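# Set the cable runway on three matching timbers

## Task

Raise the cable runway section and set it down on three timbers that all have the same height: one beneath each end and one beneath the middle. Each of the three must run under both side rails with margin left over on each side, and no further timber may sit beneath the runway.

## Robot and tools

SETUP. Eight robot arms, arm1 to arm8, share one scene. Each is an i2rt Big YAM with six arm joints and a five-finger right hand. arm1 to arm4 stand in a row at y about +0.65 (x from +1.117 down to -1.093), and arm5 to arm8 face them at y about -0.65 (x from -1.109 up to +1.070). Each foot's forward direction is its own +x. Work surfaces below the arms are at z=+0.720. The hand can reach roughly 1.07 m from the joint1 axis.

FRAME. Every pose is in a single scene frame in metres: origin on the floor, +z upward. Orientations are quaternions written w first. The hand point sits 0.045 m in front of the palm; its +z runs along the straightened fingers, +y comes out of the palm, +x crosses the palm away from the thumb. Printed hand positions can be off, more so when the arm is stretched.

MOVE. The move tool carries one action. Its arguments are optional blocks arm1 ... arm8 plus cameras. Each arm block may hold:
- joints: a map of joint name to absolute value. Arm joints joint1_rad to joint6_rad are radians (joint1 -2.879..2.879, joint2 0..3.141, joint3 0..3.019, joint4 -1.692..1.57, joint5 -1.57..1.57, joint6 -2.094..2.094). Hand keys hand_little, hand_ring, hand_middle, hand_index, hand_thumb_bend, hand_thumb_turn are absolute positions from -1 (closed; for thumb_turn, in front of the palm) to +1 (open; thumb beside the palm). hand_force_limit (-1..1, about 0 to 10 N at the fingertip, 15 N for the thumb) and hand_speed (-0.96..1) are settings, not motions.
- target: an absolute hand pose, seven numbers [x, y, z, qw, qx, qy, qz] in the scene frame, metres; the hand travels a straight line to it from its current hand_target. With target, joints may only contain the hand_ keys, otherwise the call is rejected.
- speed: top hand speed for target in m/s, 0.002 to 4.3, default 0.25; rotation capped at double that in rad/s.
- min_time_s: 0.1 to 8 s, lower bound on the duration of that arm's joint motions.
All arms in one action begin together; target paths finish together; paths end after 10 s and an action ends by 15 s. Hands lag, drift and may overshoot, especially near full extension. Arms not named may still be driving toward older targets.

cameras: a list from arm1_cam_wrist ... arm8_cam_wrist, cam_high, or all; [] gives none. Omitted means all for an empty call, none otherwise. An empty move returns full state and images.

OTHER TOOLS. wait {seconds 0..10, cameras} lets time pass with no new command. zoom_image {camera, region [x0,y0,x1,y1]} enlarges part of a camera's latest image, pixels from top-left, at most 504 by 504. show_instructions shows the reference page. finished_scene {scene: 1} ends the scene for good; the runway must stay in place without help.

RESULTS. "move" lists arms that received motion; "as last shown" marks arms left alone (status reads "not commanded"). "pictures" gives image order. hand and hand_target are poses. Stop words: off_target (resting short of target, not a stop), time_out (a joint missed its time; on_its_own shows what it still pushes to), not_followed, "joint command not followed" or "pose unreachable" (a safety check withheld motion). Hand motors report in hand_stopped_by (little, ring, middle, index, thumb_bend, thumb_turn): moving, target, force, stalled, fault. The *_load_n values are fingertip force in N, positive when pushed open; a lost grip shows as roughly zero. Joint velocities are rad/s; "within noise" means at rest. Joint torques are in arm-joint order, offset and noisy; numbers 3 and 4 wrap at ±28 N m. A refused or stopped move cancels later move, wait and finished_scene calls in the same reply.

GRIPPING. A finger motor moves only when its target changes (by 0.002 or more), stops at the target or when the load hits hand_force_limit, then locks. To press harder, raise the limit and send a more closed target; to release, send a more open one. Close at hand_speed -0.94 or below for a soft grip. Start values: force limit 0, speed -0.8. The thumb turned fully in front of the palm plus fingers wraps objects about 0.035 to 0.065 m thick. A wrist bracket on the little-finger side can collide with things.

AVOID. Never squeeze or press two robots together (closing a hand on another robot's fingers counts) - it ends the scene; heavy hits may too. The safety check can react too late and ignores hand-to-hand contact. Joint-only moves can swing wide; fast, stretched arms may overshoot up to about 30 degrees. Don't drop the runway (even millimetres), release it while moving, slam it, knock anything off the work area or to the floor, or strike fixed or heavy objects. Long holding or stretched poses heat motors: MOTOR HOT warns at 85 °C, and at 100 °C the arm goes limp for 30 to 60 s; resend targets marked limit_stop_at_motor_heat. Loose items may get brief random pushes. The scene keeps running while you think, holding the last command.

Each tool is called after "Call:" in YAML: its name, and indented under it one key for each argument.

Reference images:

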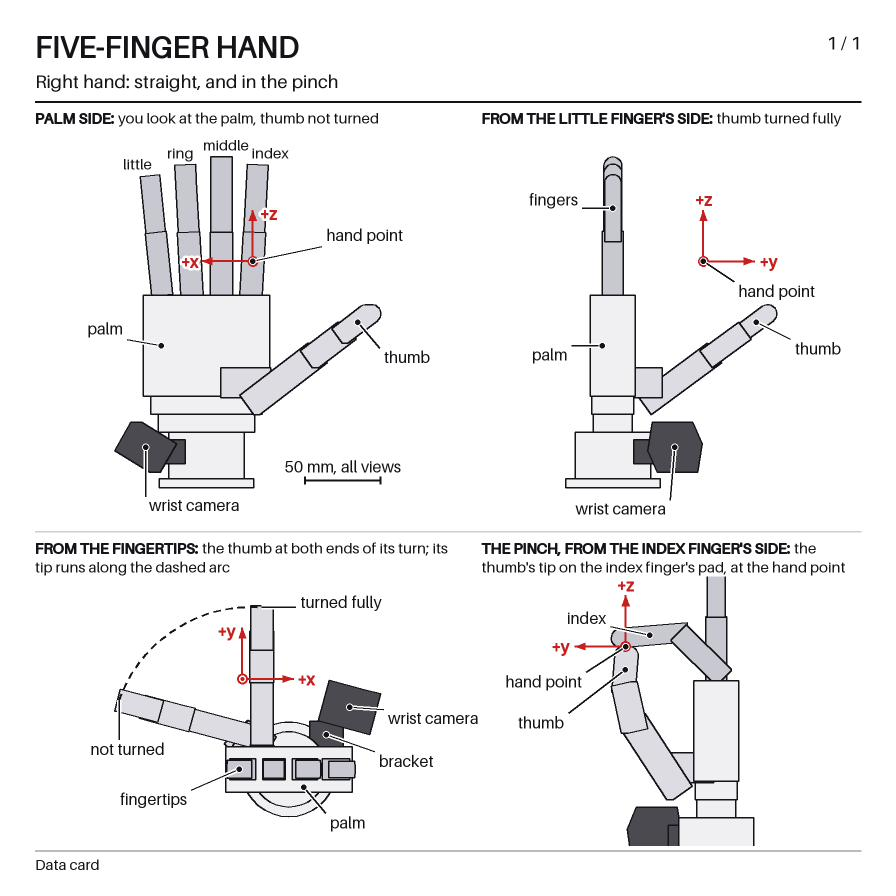

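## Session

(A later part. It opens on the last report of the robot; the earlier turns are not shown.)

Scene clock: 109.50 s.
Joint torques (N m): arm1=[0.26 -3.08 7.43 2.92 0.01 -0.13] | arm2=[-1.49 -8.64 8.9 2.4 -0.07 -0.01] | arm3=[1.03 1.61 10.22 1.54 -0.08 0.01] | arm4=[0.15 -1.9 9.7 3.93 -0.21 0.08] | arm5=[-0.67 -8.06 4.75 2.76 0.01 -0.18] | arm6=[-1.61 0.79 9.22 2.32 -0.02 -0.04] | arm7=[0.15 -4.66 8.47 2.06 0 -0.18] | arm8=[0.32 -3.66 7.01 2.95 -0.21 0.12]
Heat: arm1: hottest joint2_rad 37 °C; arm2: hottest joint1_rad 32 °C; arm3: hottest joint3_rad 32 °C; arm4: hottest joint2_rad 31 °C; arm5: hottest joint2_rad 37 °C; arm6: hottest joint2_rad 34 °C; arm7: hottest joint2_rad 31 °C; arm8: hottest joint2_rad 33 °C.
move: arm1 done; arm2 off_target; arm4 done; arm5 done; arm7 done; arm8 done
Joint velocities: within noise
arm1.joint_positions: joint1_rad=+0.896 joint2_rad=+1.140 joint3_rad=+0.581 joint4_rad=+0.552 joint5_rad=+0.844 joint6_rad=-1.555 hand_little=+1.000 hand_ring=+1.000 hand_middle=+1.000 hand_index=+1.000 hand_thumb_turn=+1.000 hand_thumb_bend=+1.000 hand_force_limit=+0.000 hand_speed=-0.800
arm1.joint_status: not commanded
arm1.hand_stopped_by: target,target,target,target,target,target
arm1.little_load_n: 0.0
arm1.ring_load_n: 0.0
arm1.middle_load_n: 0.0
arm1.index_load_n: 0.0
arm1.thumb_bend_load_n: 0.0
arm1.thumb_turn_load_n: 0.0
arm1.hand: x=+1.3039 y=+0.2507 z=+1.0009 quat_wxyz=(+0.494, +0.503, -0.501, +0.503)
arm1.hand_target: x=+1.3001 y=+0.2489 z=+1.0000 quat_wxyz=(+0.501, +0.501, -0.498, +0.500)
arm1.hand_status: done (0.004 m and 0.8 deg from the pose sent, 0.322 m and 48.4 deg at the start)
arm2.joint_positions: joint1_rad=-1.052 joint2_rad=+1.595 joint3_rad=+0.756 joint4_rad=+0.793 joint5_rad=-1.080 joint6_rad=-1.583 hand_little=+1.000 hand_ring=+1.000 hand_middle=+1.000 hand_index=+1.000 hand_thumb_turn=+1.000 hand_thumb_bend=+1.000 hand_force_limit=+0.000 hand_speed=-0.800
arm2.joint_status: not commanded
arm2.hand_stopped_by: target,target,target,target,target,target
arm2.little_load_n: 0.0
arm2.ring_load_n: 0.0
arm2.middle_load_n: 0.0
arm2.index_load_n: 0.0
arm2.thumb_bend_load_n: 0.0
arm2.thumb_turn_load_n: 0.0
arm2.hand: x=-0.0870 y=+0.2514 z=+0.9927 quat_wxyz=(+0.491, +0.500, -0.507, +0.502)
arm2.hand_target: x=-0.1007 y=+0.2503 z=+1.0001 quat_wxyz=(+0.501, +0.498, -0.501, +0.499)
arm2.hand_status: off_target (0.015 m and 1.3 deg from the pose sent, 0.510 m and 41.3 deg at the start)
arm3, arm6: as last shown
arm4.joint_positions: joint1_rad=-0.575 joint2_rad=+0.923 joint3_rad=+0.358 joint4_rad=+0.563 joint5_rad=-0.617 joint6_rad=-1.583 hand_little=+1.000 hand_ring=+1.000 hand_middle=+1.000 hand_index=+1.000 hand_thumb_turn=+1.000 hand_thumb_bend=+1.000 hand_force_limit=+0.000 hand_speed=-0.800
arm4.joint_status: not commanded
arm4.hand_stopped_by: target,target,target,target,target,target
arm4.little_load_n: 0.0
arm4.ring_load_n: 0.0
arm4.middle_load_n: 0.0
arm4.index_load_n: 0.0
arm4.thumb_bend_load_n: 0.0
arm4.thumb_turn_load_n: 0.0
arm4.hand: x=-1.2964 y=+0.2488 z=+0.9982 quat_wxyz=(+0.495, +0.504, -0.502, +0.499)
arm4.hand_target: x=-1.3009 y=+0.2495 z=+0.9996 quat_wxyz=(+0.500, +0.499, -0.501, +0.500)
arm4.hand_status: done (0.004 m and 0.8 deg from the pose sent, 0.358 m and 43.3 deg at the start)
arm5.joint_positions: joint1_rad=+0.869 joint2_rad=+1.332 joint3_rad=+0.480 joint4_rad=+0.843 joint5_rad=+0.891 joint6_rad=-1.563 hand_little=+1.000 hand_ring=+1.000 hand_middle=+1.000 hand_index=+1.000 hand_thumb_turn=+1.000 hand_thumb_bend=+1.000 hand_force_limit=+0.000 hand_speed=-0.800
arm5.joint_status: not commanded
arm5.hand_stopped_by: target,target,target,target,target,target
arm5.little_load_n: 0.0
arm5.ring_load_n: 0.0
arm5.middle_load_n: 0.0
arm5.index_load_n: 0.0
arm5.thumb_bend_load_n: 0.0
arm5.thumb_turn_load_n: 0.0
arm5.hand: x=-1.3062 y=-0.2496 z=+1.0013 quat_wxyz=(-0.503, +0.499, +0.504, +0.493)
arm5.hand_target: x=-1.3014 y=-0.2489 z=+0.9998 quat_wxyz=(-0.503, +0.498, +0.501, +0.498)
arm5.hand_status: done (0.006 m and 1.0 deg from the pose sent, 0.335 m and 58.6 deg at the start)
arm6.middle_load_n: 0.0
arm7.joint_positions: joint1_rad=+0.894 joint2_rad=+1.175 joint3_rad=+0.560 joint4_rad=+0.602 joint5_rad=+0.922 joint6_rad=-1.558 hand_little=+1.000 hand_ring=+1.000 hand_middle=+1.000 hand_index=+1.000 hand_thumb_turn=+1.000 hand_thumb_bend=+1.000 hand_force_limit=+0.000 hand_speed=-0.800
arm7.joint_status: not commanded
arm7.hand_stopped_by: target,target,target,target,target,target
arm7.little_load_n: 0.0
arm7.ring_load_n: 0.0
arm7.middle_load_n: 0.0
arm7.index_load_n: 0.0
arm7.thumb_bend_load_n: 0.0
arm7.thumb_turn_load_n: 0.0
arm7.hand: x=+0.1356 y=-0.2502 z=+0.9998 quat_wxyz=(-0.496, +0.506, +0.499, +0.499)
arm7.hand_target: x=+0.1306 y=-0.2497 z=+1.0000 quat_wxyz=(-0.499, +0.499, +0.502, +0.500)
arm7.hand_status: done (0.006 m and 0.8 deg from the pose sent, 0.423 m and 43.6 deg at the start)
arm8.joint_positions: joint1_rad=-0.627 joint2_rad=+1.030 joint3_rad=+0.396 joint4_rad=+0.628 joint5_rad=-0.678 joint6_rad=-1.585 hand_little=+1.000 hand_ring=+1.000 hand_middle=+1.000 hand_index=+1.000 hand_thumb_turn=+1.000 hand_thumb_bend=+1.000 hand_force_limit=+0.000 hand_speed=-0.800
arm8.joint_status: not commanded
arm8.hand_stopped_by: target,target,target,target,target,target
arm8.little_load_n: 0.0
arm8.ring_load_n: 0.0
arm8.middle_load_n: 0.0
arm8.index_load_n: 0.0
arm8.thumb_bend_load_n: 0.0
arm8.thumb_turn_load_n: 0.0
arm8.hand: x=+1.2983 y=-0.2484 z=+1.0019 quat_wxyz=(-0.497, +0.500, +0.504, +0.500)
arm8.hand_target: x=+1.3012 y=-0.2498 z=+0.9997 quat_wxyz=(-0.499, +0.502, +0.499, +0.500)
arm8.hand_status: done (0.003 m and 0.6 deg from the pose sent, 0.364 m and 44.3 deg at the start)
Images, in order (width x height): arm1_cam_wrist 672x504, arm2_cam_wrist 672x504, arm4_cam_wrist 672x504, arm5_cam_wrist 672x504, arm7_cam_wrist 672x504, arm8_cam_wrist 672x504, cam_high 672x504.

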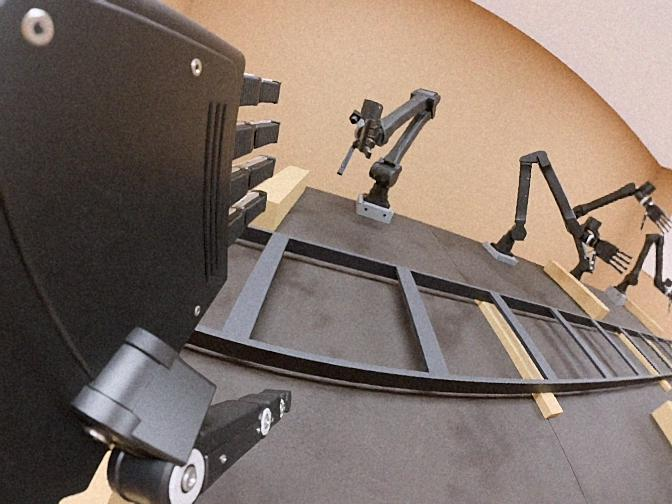

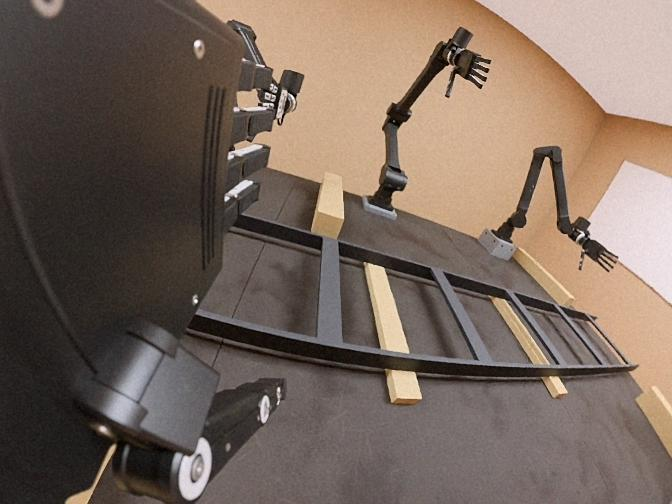

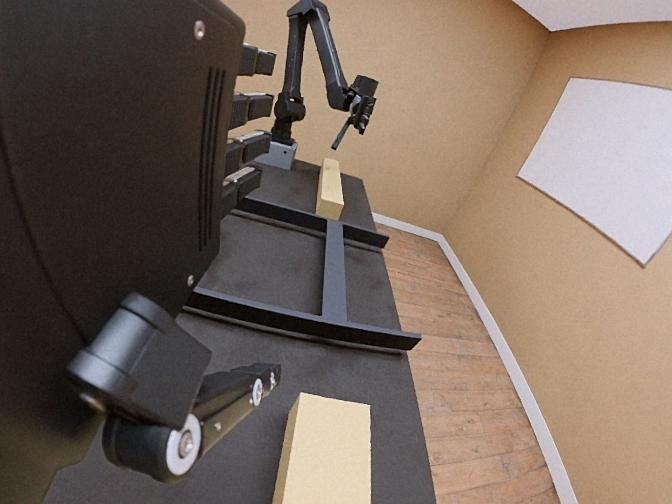

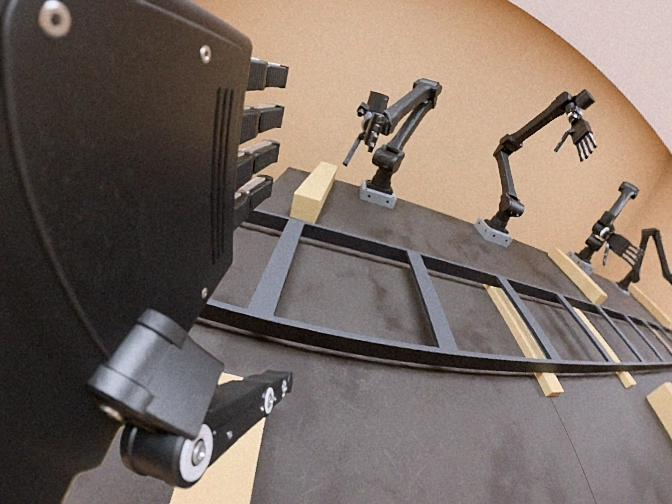

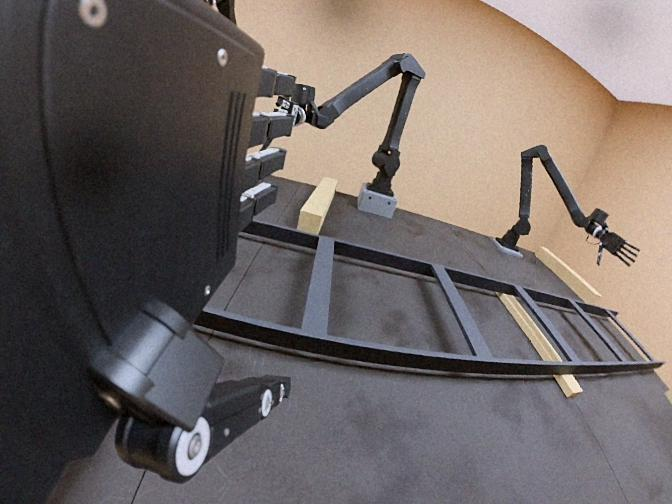

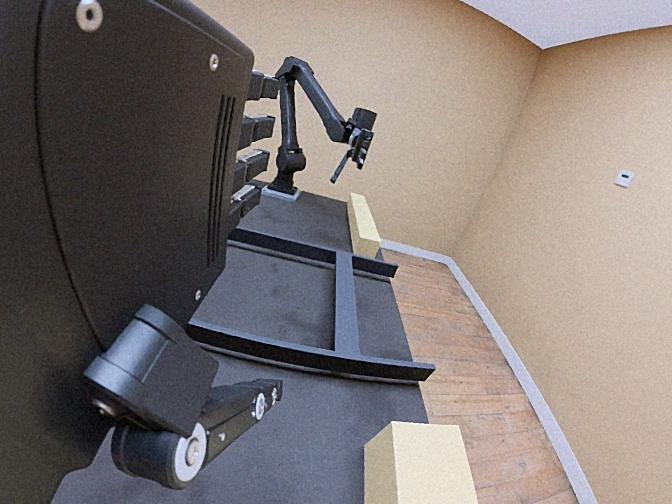

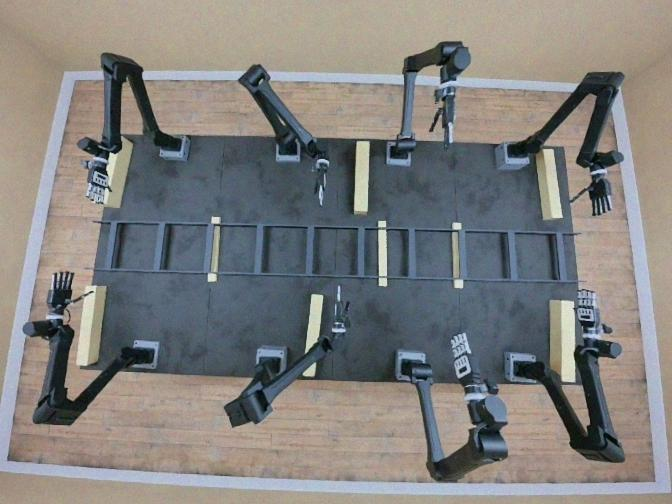

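Call:
move:
  arm8: {"target": [1.05, -0.036, 1.0, 0, 0.7071, 0.7071, 0]}
  arm7: {"target": [0.45, -0.036, 1.0, 0, 0.7071, 0.7071, 0]}
  arm3: {"target": [-0.45, 0.036, 1.0, 0, 0.7071, -0.7071, 0]}
  arm4: {"target": [-1.05, 0.036, 1.0, 0, 0.7071, -0.7071, 0]}
  arm1: {"target": [1.35, 0.4, 1.15, 0, 0.7071, -0.7071, 0]}
  arm2: {"target": [0.1, 0.4, 1.15, 0, 0.7071, -0.7071, 0]}
  arm5: {"target": [-1.3, -0.4, 1.15, 0, 0.7071, 0.7071, 0]}
  cameras: ["all"]

Scene clock: 278.20 s.
Joint torques (N m): arm1=[-0.5 -6.01 12.52 0.35 -0.1 0.19] | arm2=[0.15 -5.42 8.8 -0.03 0.4 -0.18] | arm3=[2.02 -19.66 13.72 -0.58 -0.31 -0.08] | arm4=[2.08 -15.62 13.14 -0.02 -0.11 0.21] | arm5=[-1.2 -10.58 10.78 -0.61 -0.06 -0.12] | arm6=[-1.44 0.85 9.22 2.35 -0.02 -0.04] | arm7=[-0.62 -17.2 12.22 -0.43 0.37 -0.13] | arm8=[1.61 -17.44 10.18 -0.16 -0.13 0.16]
Heat: arm1: hottest joint2_rad 36 °C; arm2: hottest joint1_rad 30 °C; arm3: hottest joint3_rad 32 °C; arm4: hottest joint3_rad 31 °C; arm5: hottest joint2_rad 36 °C; arm6: hottest joint3_rad 35 °C; arm7: hottest joint2_rad 31 °C; arm8: hottest joint2_rad 32 °C.
move: arm1 off_target; arm2 off_target; arm3 off_target; arm4 off_target; arm5 off_target; arm7 off_target; arm8 off_target
Joint velocities: within noise
arm1.joint_positions: joint1_rad=+0.855 joint2_rad=+1.271 joint3_rad=+1.694 joint4_rad=-1.680 joint5_rad=+0.024 joint6_rad=-0.792 hand_little=+1.000 hand_ring=+1.000 hand_middle=+1.000 hand_index=+1.000 hand_thumb_turn=+1.000 hand_thumb_bend=+1.000 hand_force_limit=+0.000 hand_speed=-0.800
arm1.joint_status: not commanded
arm1.hand_stopped_by: target,target,target,target,target,target
arm1.little_load_n: 0.0
arm1.ring_load_n: 0.0
arm1.middle_load_n: 0.0
arm1.index_load_n: 0.0
arm1.thumb_bend_load_n: 0.0
arm1.thumb_turn_load_n: 0.0
arm1.hand: x=+1.3511 y=+0.4019 z=+1.1284 quat_wxyz=(+0.011, +0.710, -0.687, +0.154)
arm1.hand_target: x=+1.3486 y=+0.4016 z=+1.1492 quat_wxyz=(+0.009, +0.698, -0.694, +0.176)
arm1.hand_status: off_target (0.022 m and 17.9 deg from the pose sent, 0.216 m and 89.6 deg at the start; a joint's target at an end of its range on 47 of 123 steps)
arm2.joint_positions: joint1_rad=-0.531 joint2_rad=+1.173 joint3_rad=+1.420 joint4_rad=-1.676 joint5_rad=+0.080 joint6_rad=-1.993 hand_little=+1.000 hand_ring=+1.000 hand_middle=+1.000 hand_index=+1.000 hand_thumb_turn=+1.000 hand_thumb_bend=+1.000 hand_force_limit=+0.000 hand_speed=-0.800
arm2.joint_status: not commanded
arm2.hand_stopped_by: target,target,target,target,target,target
arm2.little_load_n: 0.0
arm2.ring_load_n: 0.0
arm2.middle_load_n: 0.0
arm2.index_load_n: 0.0
arm2.thumb_bend_load_n: -0.5
arm2.thumb_turn_load_n: 0.0
arm2.hand: x=+0.0993 y=+0.4026 z=+1.1456 quat_wxyz=(+0.085, +0.654, -0.752, -0.017)
arm2.hand_target: x=+0.1018 y=+0.4002 z=+1.1498 quat_wxyz=(+0.085, +0.661, -0.745, -0.020)
arm2.hand_status: off_target (0.005 m and 12.7 deg from the pose sent, 0.286 m and 89.2 deg at the start; a joint's target at an end of its range on 102 of 123 steps)
arm3.joint_positions: joint1_rad=+0.133 joint2_rad=+2.035 joint3_rad=+2.140 joint4_rad=-1.667 joint5_rad=+0.014 joint6_rad=-1.456 hand_little=+1.000 hand_ring=+1.000 hand_middle=+1.000 hand_index=+1.000 hand_thumb_turn=+1.000 hand_thumb_bend=+1.000 hand_force_limit=+0.000 hand_speed=-0.800
arm3.joint_status: not commanded
arm3.hand_stopped_by: target,target,target,target,target,target
arm3.little_load_n: 0.0
arm3.ring_load_n: 0.0
arm3.middle_load_n: 0.0
arm3.index_load_n: 0.0
arm3.thumb_bend_load_n: 0.0
arm3.thumb_turn_load_n: 0.0
arm3.hand: x=-0.4599 y=+0.0462 z=+0.9852 quat_wxyz=(+0.007, +0.698, -0.716, +0.000)
arm3.hand_target: x=-0.4502 y=+0.0376 z=+1.0005 quat_wxyz=(+0.016, +0.707, -0.707, +0.015)
arm3.hand_status: off_target (0.021 m and 1.8 deg from the pose sent, 0.485 m and 54.8 deg at the start; a joint's target at an end of its range on 28 of 123 steps)
arm4.joint_positions: joint1_rad=+0.205 joint2_rad=+2.021 joint3_rad=+2.178 joint4_rad=-1.676 joint5_rad=+0.027 joint6_rad=-1.428 hand_little=+1.000 hand_ring=+1.000 hand_middle=+1.000 hand_index=+1.000 hand_thumb_turn=+1.000 hand_thumb_bend=+1.000 hand_force_limit=+0.000 hand_speed=-0.800
arm4.joint_status: not commanded
arm4.hand_stopped_by: target,target,target,target,target,target
arm4.little_load_n: 0.0
arm4.ring_load_n: 0.0
arm4.middle_load_n: 0.0
arm4.index_load_n: 0.0
arm4.thumb_bend_load_n: 0.0
arm4.thumb_turn_load_n: 0.0
arm4.hand: x=-1.0556 y=+0.0414 z=+0.9943 quat_wxyz=(+0.018, +0.716, -0.698, +0.014)
arm4.hand_target: x=-1.0495 y=+0.0373 z=+1.0007 quat_wxyz=(+0.020, +0.711, -0.703, +0.019)
arm4.hand_status: off_target (0.010 m and 2.9 deg from the pose sent, 0.326 m and 89.3 deg at the start; a joint's target at an end of its range on 27 of 123 steps)
arm5.joint_positions: joint1_rad=+0.729 joint2_rad=+1.260 joint3_rad=+1.472 joint4_rad=-1.697 joint5_rad=+0.017 joint6_rad=-0.803 hand_little=+1.000 hand_ring=+1.000 hand_middle=+1.000 hand_index=+1.000 hand_thumb_turn=+1.000 hand_thumb_bend=+1.000 hand_force_limit=+0.000 hand_speed=-0.800
arm5.joint_status: not commanded
arm5.hand_stopped_by: target,target,target,target,target,target
arm5.little_load_n: 0.0
arm5.ring_load_n: 0.0
arm5.middle_load_n: -0.5
arm5.index_load_n: 0.0
arm5.thumb_bend_load_n: 0.0
arm5.thumb_turn_load_n: 0.0
arm5.hand: x=-1.2998 y=-0.4083 z=+1.1270 quat_wxyz=(-0.044, +0.707, +0.705, +0.007)
arm5.hand_target: x=-1.2987 y=-0.4023 z=+1.1494 quat_wxyz=(-0.069, +0.708, +0.703, +0.007)
arm5.hand_status: off_target (0.024 m and 5.1 deg from the pose sent, 0.212 m and 89.6 deg at the start; a joint's target at an end of its range on 34 of 123 steps)
arm6: as last shown
arm7.joint_positions: joint1_rad=-0.105 joint2_rad=+2.001 joint3_rad=+2.176 joint4_rad=-1.690 joint5_rad=+0.002 joint6_rad=-1.644 hand_little=+1.000 hand_ring=+1.000 hand_middle=+1.000 hand_index=+1.000 hand_thumb_turn=+1.000 hand_thumb_bend=+1.000 hand_force_limit=+0.000 hand_speed=-0.800
arm7.joint_status: not commanded
arm7.hand_stopped_by: target,target,target,target,target,target
arm7.little_load_n: 0.0
arm7.ring_load_n: 0.0
arm7.middle_load_n: 0.0
arm7.index_load_n: 0.0
arm7.thumb_bend_load_n: 0.0
arm7.thumb_turn_load_n: 0.0
arm7.hand: x=+0.4457 y=-0.0440 z=+0.9908 quat_wxyz=(-0.018, +0.712, +0.702, +0.021)
arm7.hand_target: x=+0.4496 y=-0.0380 z=+1.0002 quat_wxyz=(-0.021, +0.706, +0.707, +0.029)
arm7.hand_status: off_target (0.013 m and 3.2 deg from the pose sent, 0.380 m and 89.5 deg at the start; a joint's target at an end of its range on 28 of 123 steps)
arm8.joint_positions: joint1_rad=+0.175 joint2_rad=+2.041 joint3_rad=+2.192 joint4_rad=-1.678 joint5_rad=+0.017 joint6_rad=-1.470 hand_little=+1.000 hand_ring=+1.000 hand_middle=+1.000 hand_index=+1.000 hand_thumb_turn=+1.000 hand_thumb_bend=+1.000 hand_force_limit=+0.000 hand_speed=-0.800
arm8.joint_status: not commanded
arm8.hand_stopped_by: target,target,target,target,target,target
arm8.little_load_n: 0.0
arm8.ring_load_n: 0.0
arm8.middle_load_n: 0.0
arm8.index_load_n: 0.0
arm8.thumb_bend_load_n: 0.0
arm8.thumb_turn_load_n: 0.0
arm8.hand: x=+1.0542 y=-0.0412 z=+0.9969 quat_wxyz=(-0.013, +0.698, +0.716, +0.019)
arm8.hand_target: x=+1.0494 y=-0.0370 z=+1.0011 quat_wxyz=(-0.017, +0.702, +0.712, +0.020)
arm8.hand_status: off_target (0.007 m and 3.0 deg from the pose sent, 0.327 m and 89.6 deg at the start; a joint's target at an end of its range on 26 of 123 steps)
pictures: arm1_cam_wrist, arm2_cam_wrist, arm3_cam_wrist, arm4_cam_wrist, arm5_cam_wrist, arm6_cam_wrist, arm7_cam_wrist, arm8_cam_wrist, cam_high
Images, in order (width x height): arm1_cam_wrist 672x504, arm2_cam_wrist 672x504, arm3_cam_wrist 672x504, arm4_cam_wrist 672x504, arm5_cam_wrist 672x504, arm6_cam_wrist 672x504, arm7_cam_wrist 672x504, arm8_cam_wrist 672x504, cam_high 672x504.

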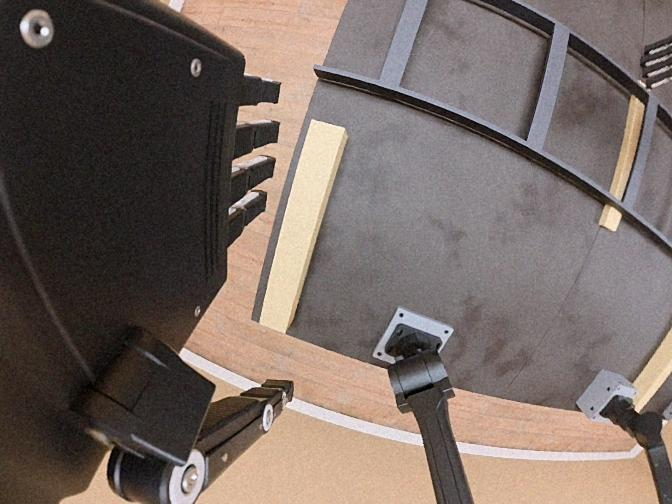

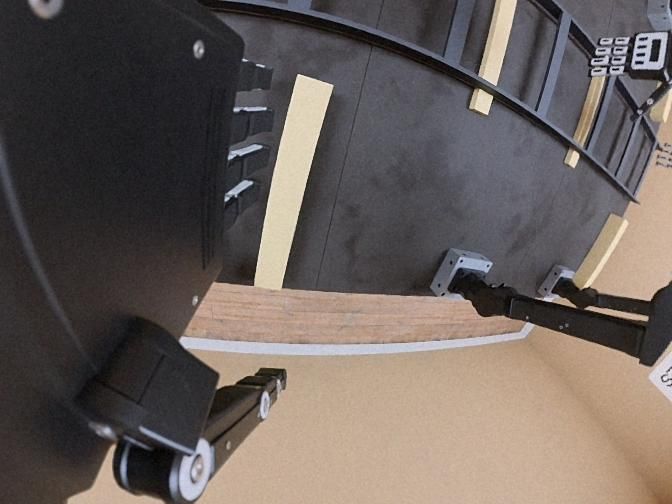

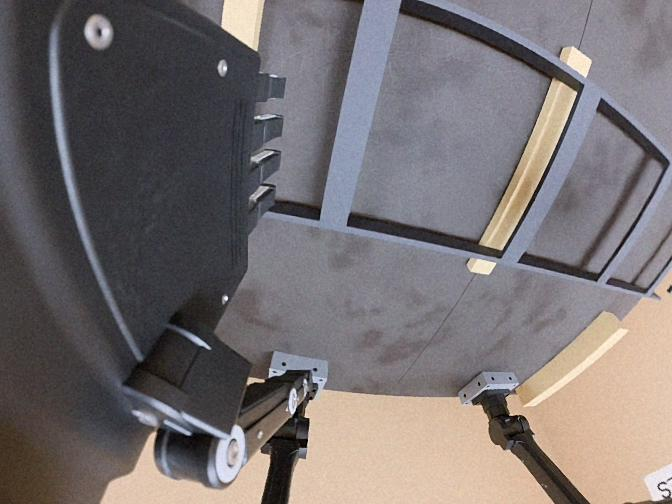

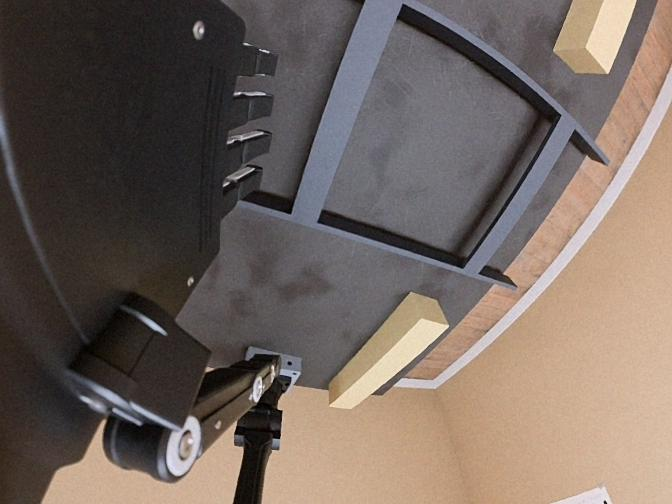

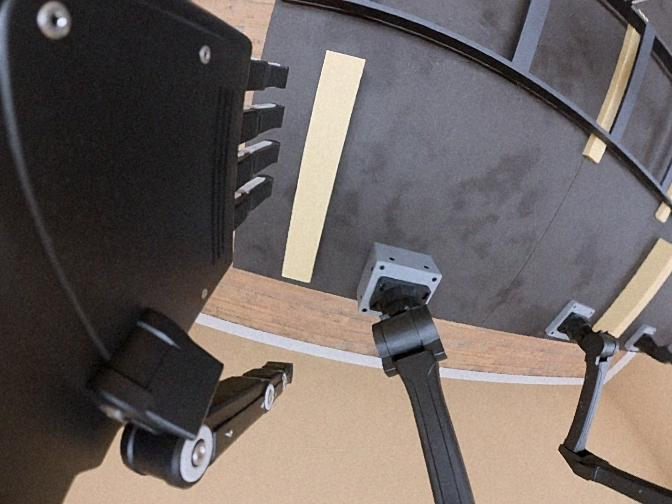

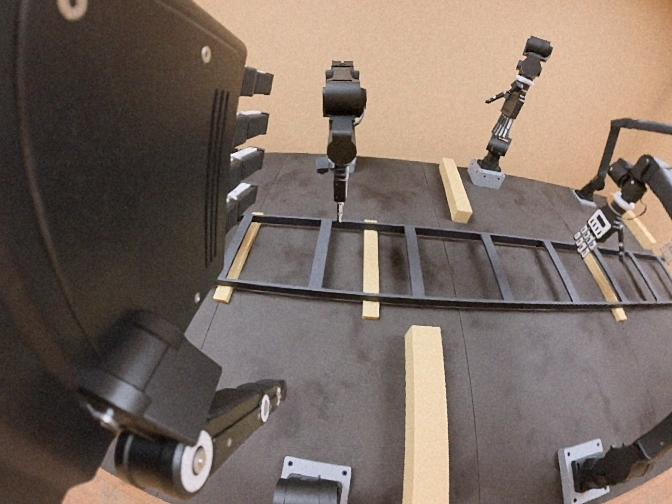

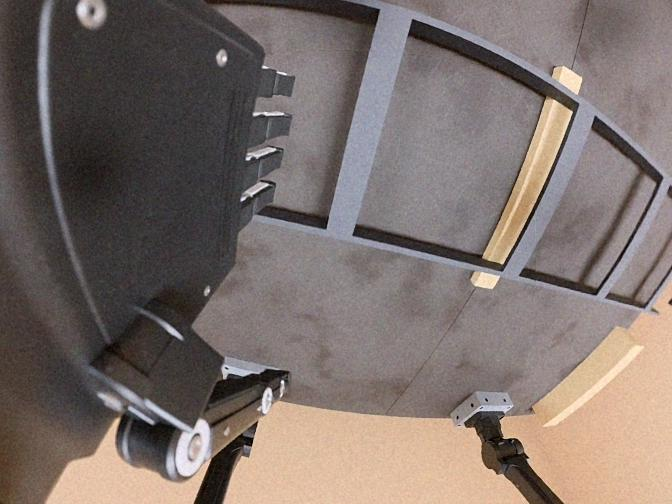

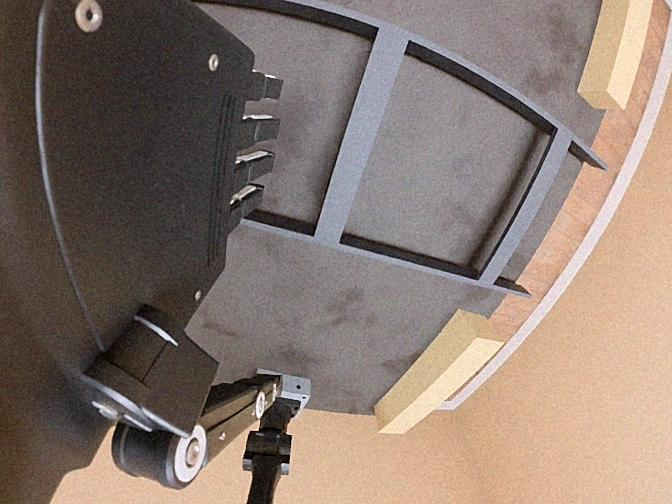

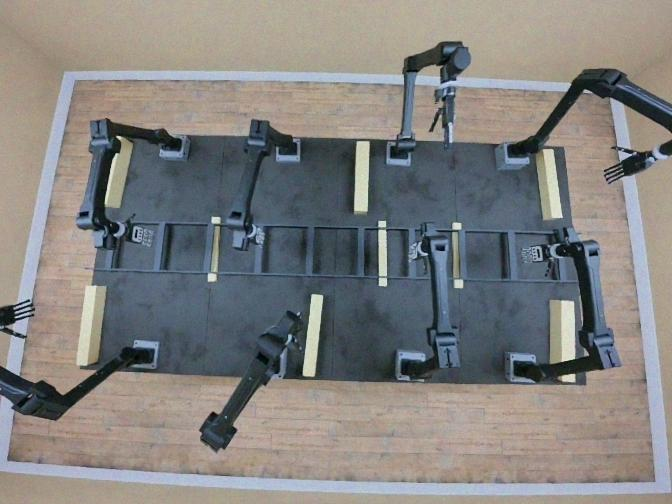

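Call:
move:
  arm8: {"target": [1.05, -0.036, 0.88, 0, 0.7071, 0.7071, 0], "joints": {"hand_speed": 0.0, "hand_thumb_turn": -1}}
  arm7: {"target": [0.45, -0.036, 0.88, 0, 0.7071, 0.7071, 0], "joints": {"hand_speed": 0.0, "hand_thumb_turn": -1}}
  arm3: {"target": [-0.45, 0.036, 0.88, 0, 0.7071, -0.7071, 0], "joints": {"hand_speed": 0.0, "hand_thumb_turn": -1}}
  arm4: {"target": [-1.05, 0.036, 0.88, 0, 0.7071, -0.7071, 0], "joints": {"hand_speed": 0.0, "hand_thumb_turn": -1}}
  cameras: ["arm3_cam_wrist","arm4_cam_wrist","arm7_cam_wrist","arm8_cam_wrist"]

Scene clock: 376.87 s.
Joint torques (N m): arm1=[-0.09 -5.89 12.53 0.36 -0.11 0.23] | arm2=[-0.09 -5.25 8.69 -0.17 0.37 -0.18] | arm3=[1.79 -19.96 9.66 0.44 -0.33 -0.08] | arm4=[2.08 -16.56 10.14 1.42 -0.11 0.2] | arm5=[-1.2 -10.58 10.78 -0.64 -0.06 -0.12] | arm6=[-1.44 0.85 9.25 2.36 -0.01 -0.03] | arm7=[-0.73 -18.08 9.39 0.44 0.19 -0.12] | arm8=[1.03 -18.2 7.79 0.92 -0.15 0.18]
Heat: arm1: hottest joint2_rad 36 °C; arm2: hottest joint1_rad 30 °C; arm3: hottest joint3_rad 36 °C; arm4: hottest joint3_rad 34 °C; arm5: hottest joint2_rad 37 °C; arm6: hottest joint3_rad 35 °C; arm7: hottest joint2_rad 34 °C; arm8: hottest joint2_rad 36 °C.
move: arm3 done; arm4 done; arm7 done; arm8 done
Joint velocities: within noise
arm1, arm2, arm5, arm6: as last shown
arm2.thumb_bend_load_n: 0.0
arm3.joint_positions: joint1_rad=+0.133 joint2_rad=+2.075 joint3_rad=+1.934 joint4_rad=-1.443 joint5_rad=+0.008 joint6_rad=-1.464 hand_little=+1.000 hand_ring=+1.000 hand_middle=+1.000 hand_index=+1.000 hand_thumb_turn=-1.000 hand_thumb_bend=+1.000 hand_force_limit=+0.000 hand_speed=+0.000
arm3.joint_status: all done
arm3.hand_stopped_by: target,target,target,target,target,target
arm3.little_load_n: 0.0
arm3.ring_load_n: 0.0
arm3.middle_load_n: 0.0
arm3.index_load_n: 0.0
arm3.thumb_bend_load_n: 0.0
arm3.thumb_turn_load_n: 0.0
arm3.hand: x=-0.4583 y=+0.0412 z=+0.8824 quat_wxyz=(-0.002, +0.700, -0.714, -0.006)
arm3.hand_target: x=-0.4502 y=+0.0358 z=+0.8802 quat_wxyz=(+0.000, +0.709, -0.706, +0.000)
arm3.hand_status: done (0.010 m and 1.3 deg from the pose sent, 0.106 m and 1.8 deg at the start)
arm4.joint_positions: joint1_rad=+0.205 joint2_rad=+2.069 joint3_rad=+1.964 joint4_rad=-1.471 joint5_rad=+0.018 joint6_rad=-1.423 hand_little=+1.000 hand_ring=+1.000 hand_middle=+1.000 hand_index=+1.000 hand_thumb_turn=-1.000 hand_thumb_bend=+1.000 hand_force_limit=+0.000 hand_speed=+0.000
arm4.joint_status: all done
arm4.hand_stopped_by: target,target,target,target,target,target
arm4.little_load_n: 0.0
arm4.ring_load_n: 0.0
arm4.middle_load_n: 0.0
arm4.index_load_n: 0.0
arm4.thumb_bend_load_n: 0.0
arm4.thumb_turn_load_n: 0.0
arm4.hand: x=-1.0520 y=+0.0411 z=+0.8845 quat_wxyz=(-0.003, +0.714, -0.700, -0.006)
arm4.hand_target: x=-1.0502 y=+0.0359 z=+0.8800 quat_wxyz=(+0.000, +0.707, -0.707, +0.000)
arm4.hand_status: done (0.007 m and 1.4 deg from the pose sent, 0.115 m and 2.9 deg at the start)
arm5.middle_load_n: 0.0
arm7.joint_positions: joint1_rad=-0.105 joint2_rad=+2.054 joint3_rad=+1.966 joint4_rad=-1.500 joint5_rad=+0.002 joint6_rad=-1.645 hand_little=+1.000 hand_ring=+1.000 hand_middle=+1.000 hand_index=+1.000 hand_thumb_turn=-1.000 hand_thumb_bend=+1.000 hand_force_limit=+0.000 hand_speed=+0.000
arm7.joint_status: all done
arm7.hand_stopped_by: target,target,target,target,target,target
arm7.little_load_n: 0.0
arm7.ring_load_n: 0.0
arm7.middle_load_n: 0.0
arm7.index_load_n: 0.0
arm7.thumb_bend_load_n: 0.0
arm7.thumb_turn_load_n: 0.0
arm7.hand: x=+0.4457 y=-0.0428 z=+0.8803 quat_wxyz=(+0.006, +0.711, +0.703, -0.007)
arm7.hand_target: x=+0.4500 y=-0.0361 z=+0.8801 quat_wxyz=(+0.000, +0.707, +0.707, +0.000)
arm7.hand_status: done (0.008 m and 1.2 deg from the pose sent, 0.111 m and 3.2 deg at the start)
arm8.joint_positions: joint1_rad=+0.175 joint2_rad=+2.086 joint3_rad=+1.973 joint4_rad=-1.463 joint5_rad=+0.007 joint6_rad=-1.461 hand_little=+1.000 hand_ring=+1.000 hand_middle=+1.000 hand_index=+1.000 hand_thumb_turn=-1.000 hand_thumb_bend=+1.000 hand_force_limit=+0.000 hand_speed=+0.000
arm8.joint_status: all done
arm8.hand_stopped_by: target,target,target,target,target,target
arm8.little_load_n: 0.5
arm8.ring_load_n: 0.0
arm8.middle_load_n: 0.0
arm8.index_load_n: 0.0
arm8.thumb_bend_load_n: -0.5
arm8.thumb_turn_load_n: 0.0
arm8.hand: x=+1.0512 y=-0.0399 z=+0.8861 quat_wxyz=(+0.004, +0.701, +0.713, -0.001)
arm8.hand_target: x=+1.0500 y=-0.0359 z=+0.8800 quat_wxyz=(+0.000, +0.707, +0.707, +0.000)
arm8.hand_status: done (0.007 m and 1.1 deg from the pose sent, 0.117 m and 3.0 deg at the start)
Images, in order (width x height): arm3_cam_wrist 672x504, arm4_cam_wrist 672x504, arm7_cam_wrist 672x504, arm8_cam_wrist 672x504.

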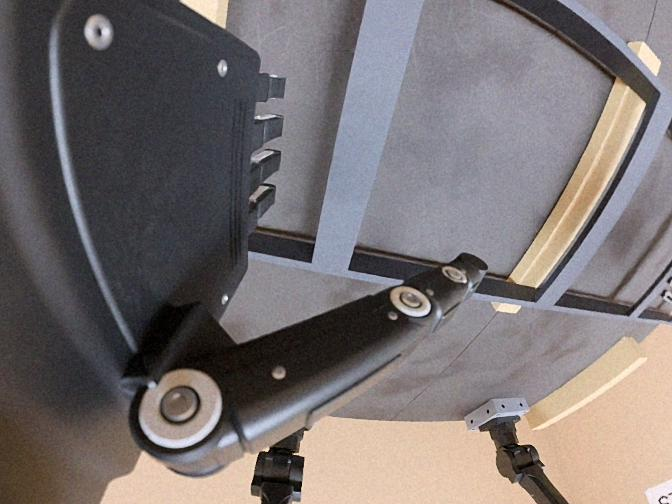

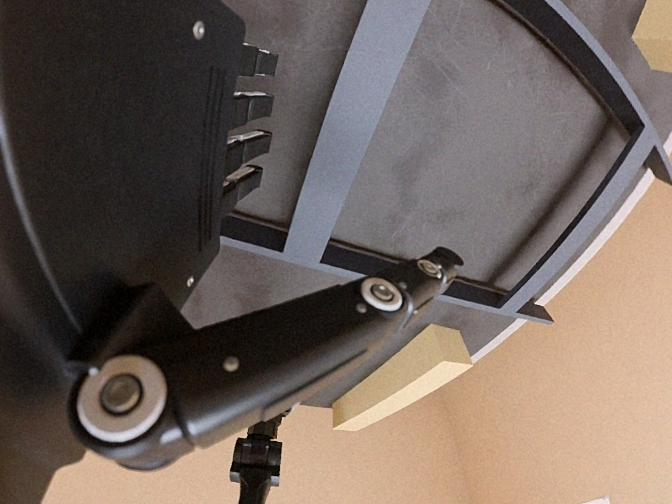

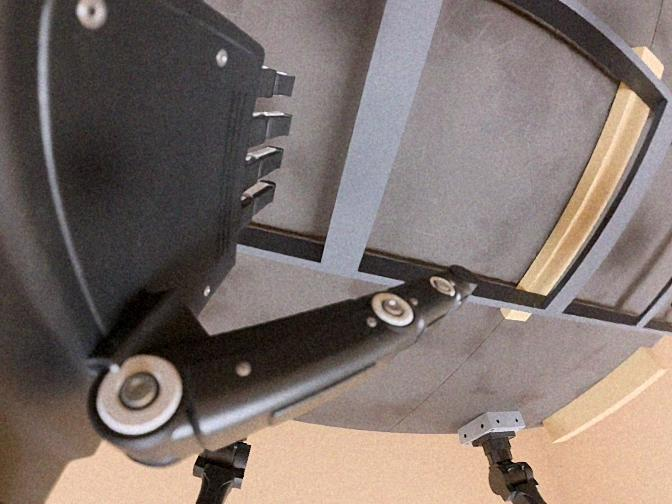

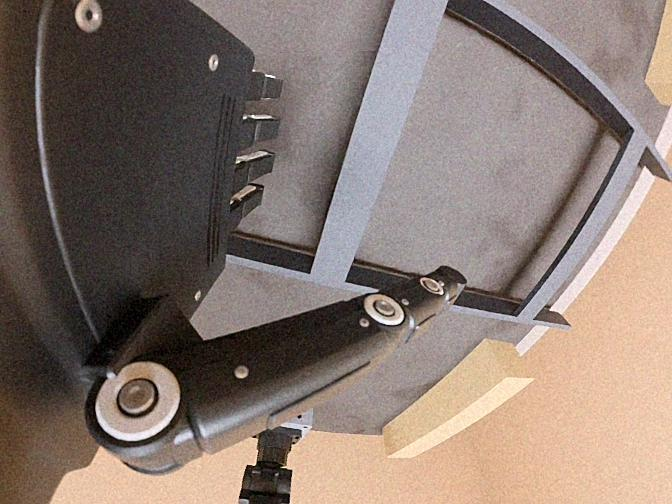

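Call:
move:
  arm8: {"target": [1.072, -0.034, 0.845, 0, 0.7071, 0.7071, 0]}
  arm7: {"target": [0.482, -0.032, 0.845, 0, 0.7071, 0.7071, 0]}
  arm3: {"target": [-0.466, 0.034, 0.845, 0, 0.7071, -0.7071, 0]}
  arm4: {"target": [-1.05, 0.036, 0.845, 0, 0.7071, -0.7071, 0]}
  arm6: {"target": [-0.6, -0.35, 0.86, -0.561, 0.4305, 0.4305, 0.561]}
  cameras: ["arm3_cam_wrist","arm4_cam_wrist","arm7_cam_wrist","arm8_cam_wrist","arm6_cam_wrist"]

Scene clock: 452.53 s.
Joint torques (N m): arm1=[0.03 -6.01 12.55 0.46 -0.12 0.21] | arm2=[-0.26 -5.36 8.76 -0.03 0.44 -0.18] | arm3=[-0.26 -18.96 9.05 0.5 -0.32 -0.09] | arm4=[1.85 -15.38 9.39 1.48 -0.09 0.24] | arm5=[-1.2 -10.58 10.8 -0.61 -0.06 -0.12] | arm6=[-1.14 -7.53 4.37 2.45 -0.32 -0.14] | arm7=[-1.08 -17.26 8.77 0.5 0.17 -0.13] | arm8=[0.5 -17.14 7.21 0.95 -0.14 -0.16]
Heat: arm1: hottest joint2_rad 36 °C; arm2: hottest joint1_rad 29 °C; arm3: hottest joint3_rad 31 °C; arm4: hottest joint2_rad 34 °C; arm5: hottest joint2_rad 36 °C; arm6: hottest joint3_rad 34 °C; arm7: hottest joint2_rad 36 °C; arm8: hottest joint2_rad 36 °C.
move: arm3 off_target; arm4 off_target; arm6 off_target; arm7 off_target; arm8 off_target
Joint velocities: within noise
arm1, arm2, arm5: as last shown
arm1.ring_load_n: -0.5
arm3.joint_positions: joint1_rad=+0.132 joint2_rad=+2.083 joint3_rad=+1.881 joint4_rad=-1.364 joint5_rad=+0.008 joint6_rad=-1.479 hand_little=+1.000 hand_ring=+1.000 hand_middle=+1.000 hand_index=+1.000 hand_thumb_turn=-1.000 hand_thumb_bend=+1.000 hand_force_limit=+0.000 hand_speed=+0.000
arm3.joint_status: not commanded
arm3.hand_stopped_by: target,target,target,target,target,target
arm3.little_load_n: 0.0
arm3.ring_load_n: 0.0
arm3.middle_load_n: 0.0
arm3.index_load_n: 0.0
arm3.thumb_bend_load_n: 0.0
arm3.thumb_turn_load_n: 0.0
arm3.hand: x=-0.4586 y=+0.0371 z=+0.8565 quat_wxyz=(+0.004, +0.706, -0.709, +0.000)
arm3.hand_target: x=-0.4660 y=+0.0346 z=+0.8451 quat_wxyz=(+0.000, +0.705, -0.709, +0.000)
arm3.hand_status: off_target (0.014 m and 0.5 deg from the pose sent, 0.039 m and 1.3 deg at the start)
arm4.joint_positions: joint1_rad=+0.205 joint2_rad=+2.072 joint3_rad=+1.906 joint4_rad=-1.389 joint5_rad=+0.018 joint6_rad=-1.423 hand_little=+1.000 hand_ring=+1.000 hand_middle=+1.000 hand_index=+1.000 hand_thumb_turn=-1.000 hand_thumb_bend=+1.000 hand_force_limit=+0.000 hand_speed=+0.000
arm4.joint_status: not commanded
arm4.hand_stopped_by: target,target,target,target,target,target
arm4.little_load_n: 0.0
arm4.ring_load_n: 0.0
arm4.middle_load_n: 0.0
arm4.index_load_n: 0.0
arm4.thumb_bend_load_n: 0.0
arm4.thumb_turn_load_n: 0.0
arm4.hand: x=-1.0512 y=+0.0383 z=+0.8602 quat_wxyz=(+0.003, +0.714, -0.700, +0.002)
arm4.hand_target: x=-1.0501 y=+0.0365 z=+0.8452 quat_wxyz=(+0.000, +0.707, -0.707, +0.000)
arm4.hand_status: off_target (0.015 m and 1.3 deg from the pose sent, 0.040 m and 1.4 deg at the start)
arm6.joint_positions: joint1_rad=+1.224 joint2_rad=+1.677 joint3_rad=+0.296 joint4_rad=+1.553 joint5_rad=+1.168 joint6_rad=-1.728 hand_little=+1.000 hand_ring=+1.000 hand_middle=+1.000 hand_index=+1.000 hand_thumb_turn=+1.000 hand_thumb_bend=+1.000 hand_force_limit=+0.000 hand_speed=-0.800
arm6.joint_status: not commanded
arm6.hand_stopped_by: target,target,target,target,target,target
arm6.little_load_n: 0.0
arm6.ring_load_n: 0.0
arm6.middle_load_n: 0.0
arm6.index_load_n: 0.0
arm6.thumb_bend_load_n: 0.0
arm6.thumb_turn_load_n: 0.0
arm6.hand: x=-0.5929 y=-0.3517 z=+0.8571 quat_wxyz=(-0.516, +0.484, +0.488, +0.511)
arm6.hand_target: x=-0.5997 y=-0.3495 z=+0.8608 quat_wxyz=(-0.523, +0.482, +0.484, +0.511)
arm6.hand_status: off_target (0.008 m and 11.8 deg from the pose sent, 0.501 m and 37.9 deg at the start; a joint's target at an end of its range on 30 of 103 steps)
arm7.joint_positions: joint1_rad=-0.149 joint2_rad=+2.075 joint3_rad=+1.939 joint4_rad=-1.431 joint5_rad=+0.002 joint6_rad=-1.693 hand_little=+1.000 hand_ring=+1.000 hand_middle=+1.000 hand_index=+1.000 hand_thumb_turn=-1.000 hand_thumb_bend=+1.000 hand_force_limit=+0.000 hand_speed=+0.000
arm7.joint_status: not commanded
arm7.hand_stopped_by: target,target,target,target,target,target
arm7.little_load_n: 0.0
arm7.ring_load_n: 0.0
arm7.middle_load_n: 0.0
arm7.index_load_n: 0.0
arm7.thumb_bend_load_n: 0.0
arm7.thumb_turn_load_n: 0.0
arm7.hand: x=+0.4744 y=-0.0358 z=+0.8562 quat_wxyz=(-0.001, +0.710, +0.704, +0.001)
arm7.hand_target: x=+0.4818 y=-0.0324 z=+0.8451 quat_wxyz=(+0.000, +0.707, +0.707, +0.000)
arm7.hand_status: off_target (0.014 m and 0.5 deg from the pose sent, 0.052 m and 1.2 deg at the start)
arm8.joint_positions: joint1_rad=+0.148 joint2_rad=+2.088 joint3_rad=+1.913 joint4_rad=-1.382 joint5_rad=+0.005 joint6_rad=-1.461 hand_little=+1.000 hand_ring=+1.000 hand_middle=+1.000 hand_index=+1.000 hand_thumb_turn=-1.000 hand_thumb_bend=+1.000 hand_force_limit=+0.000 hand_speed=+0.000
arm8.joint_status: not commanded
arm8.hand_stopped_by: target,target,target,target,target,target
arm8.little_load_n: 0.0
arm8.ring_load_n: 0.0
arm8.middle_load_n: 0.0
arm8.index_load_n: 0.0
arm8.thumb_bend_load_n: 0.0
arm8.thumb_turn_load_n: 0.0
arm8.hand: x=+1.0674 y=-0.0373 z=+0.8614 quat_wxyz=(-0.004, +0.711, +0.703, +0.005)
arm8.hand_target: x=+1.0716 y=-0.0347 z=+0.8450 quat_wxyz=(+0.000, +0.708, +0.706, -0.001)
arm8.hand_status: off_target (0.017 m and 1.0 deg from the pose sent, 0.046 m and 1.1 deg at the start)
pictures: arm3_cam_wrist, arm4_cam_wrist, arm6_cam_wrist, arm7_cam_wrist, arm8_cam_wrist
Images, in order (width x height): arm3_cam_wrist 672x504, arm4_cam_wrist 672x504, arm6_cam_wrist 672x504, arm7_cam_wrist 672x504, arm8_cam_wrist 672x504.

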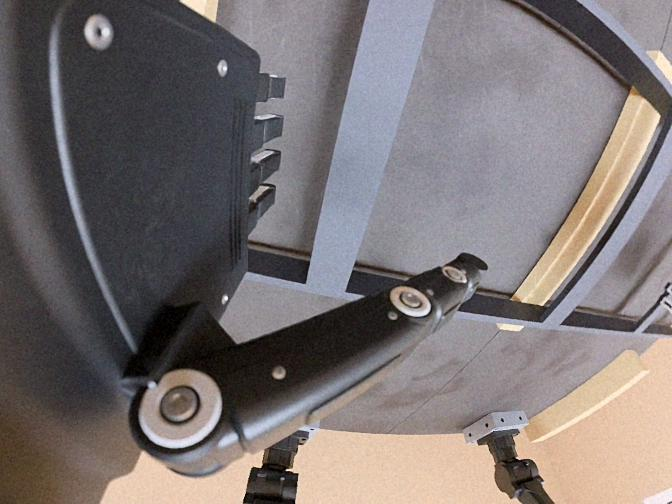

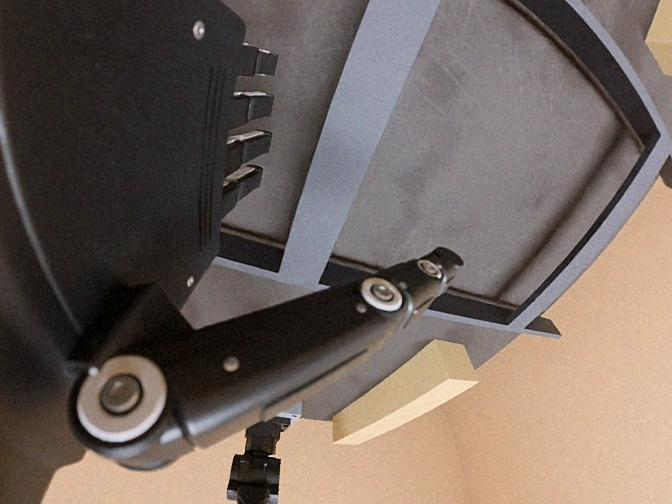

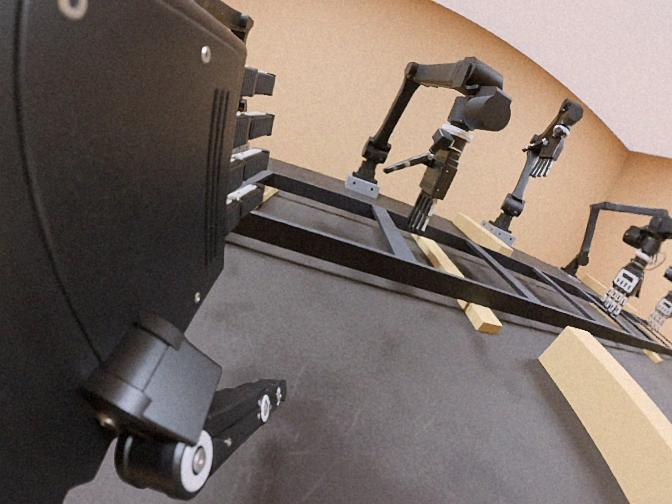

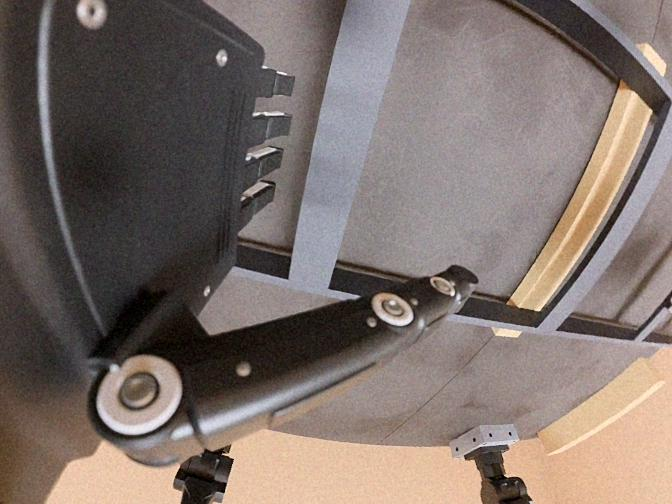

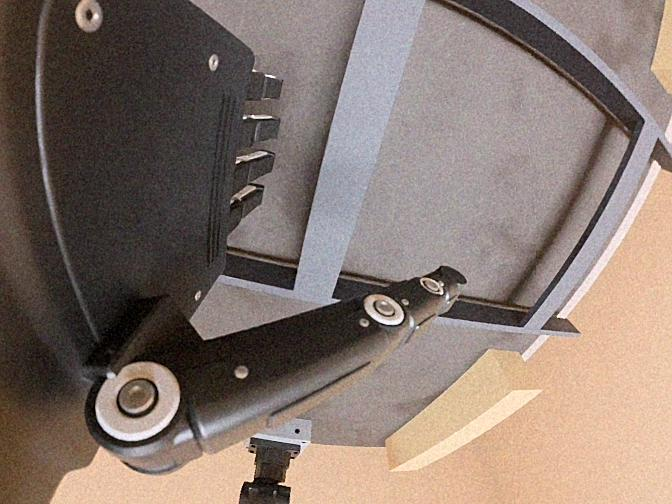

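Call:
zoom_image:
  camera: "arm6_cam_wrist"
  region: [330, 160, 530, 350]

Call:
zoom_image:
  camera: "arm6_cam_wrist"
  region: [520, 180, 672, 460]

Call:
zoom_image:
  camera: "arm3_cam_wrist"
  region: [230, 60, 430, 300]

Scaled by 2.520 from the camera's image (finer frame: 960x720).

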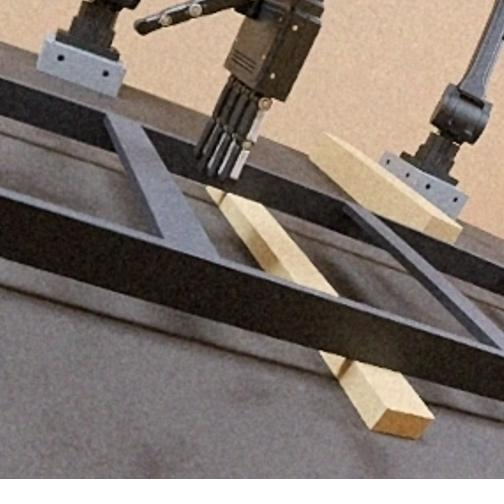

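Scaled by 1.800 from the camera's image (finer frame: 960x720).

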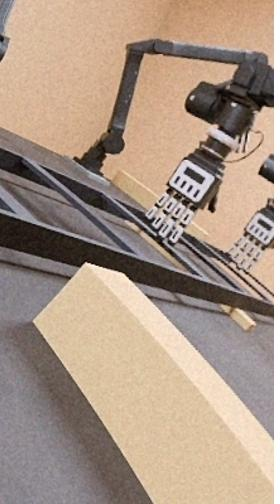

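Scaled by 2.100 from the camera's image (finer frame: 960x720).

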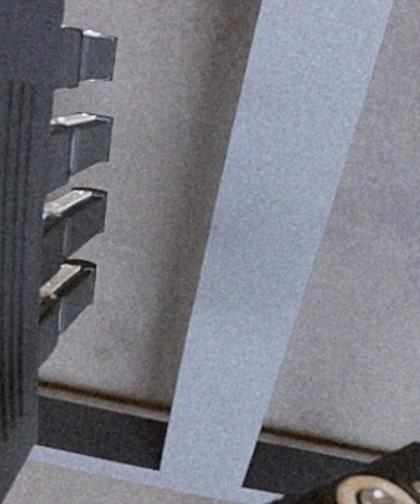

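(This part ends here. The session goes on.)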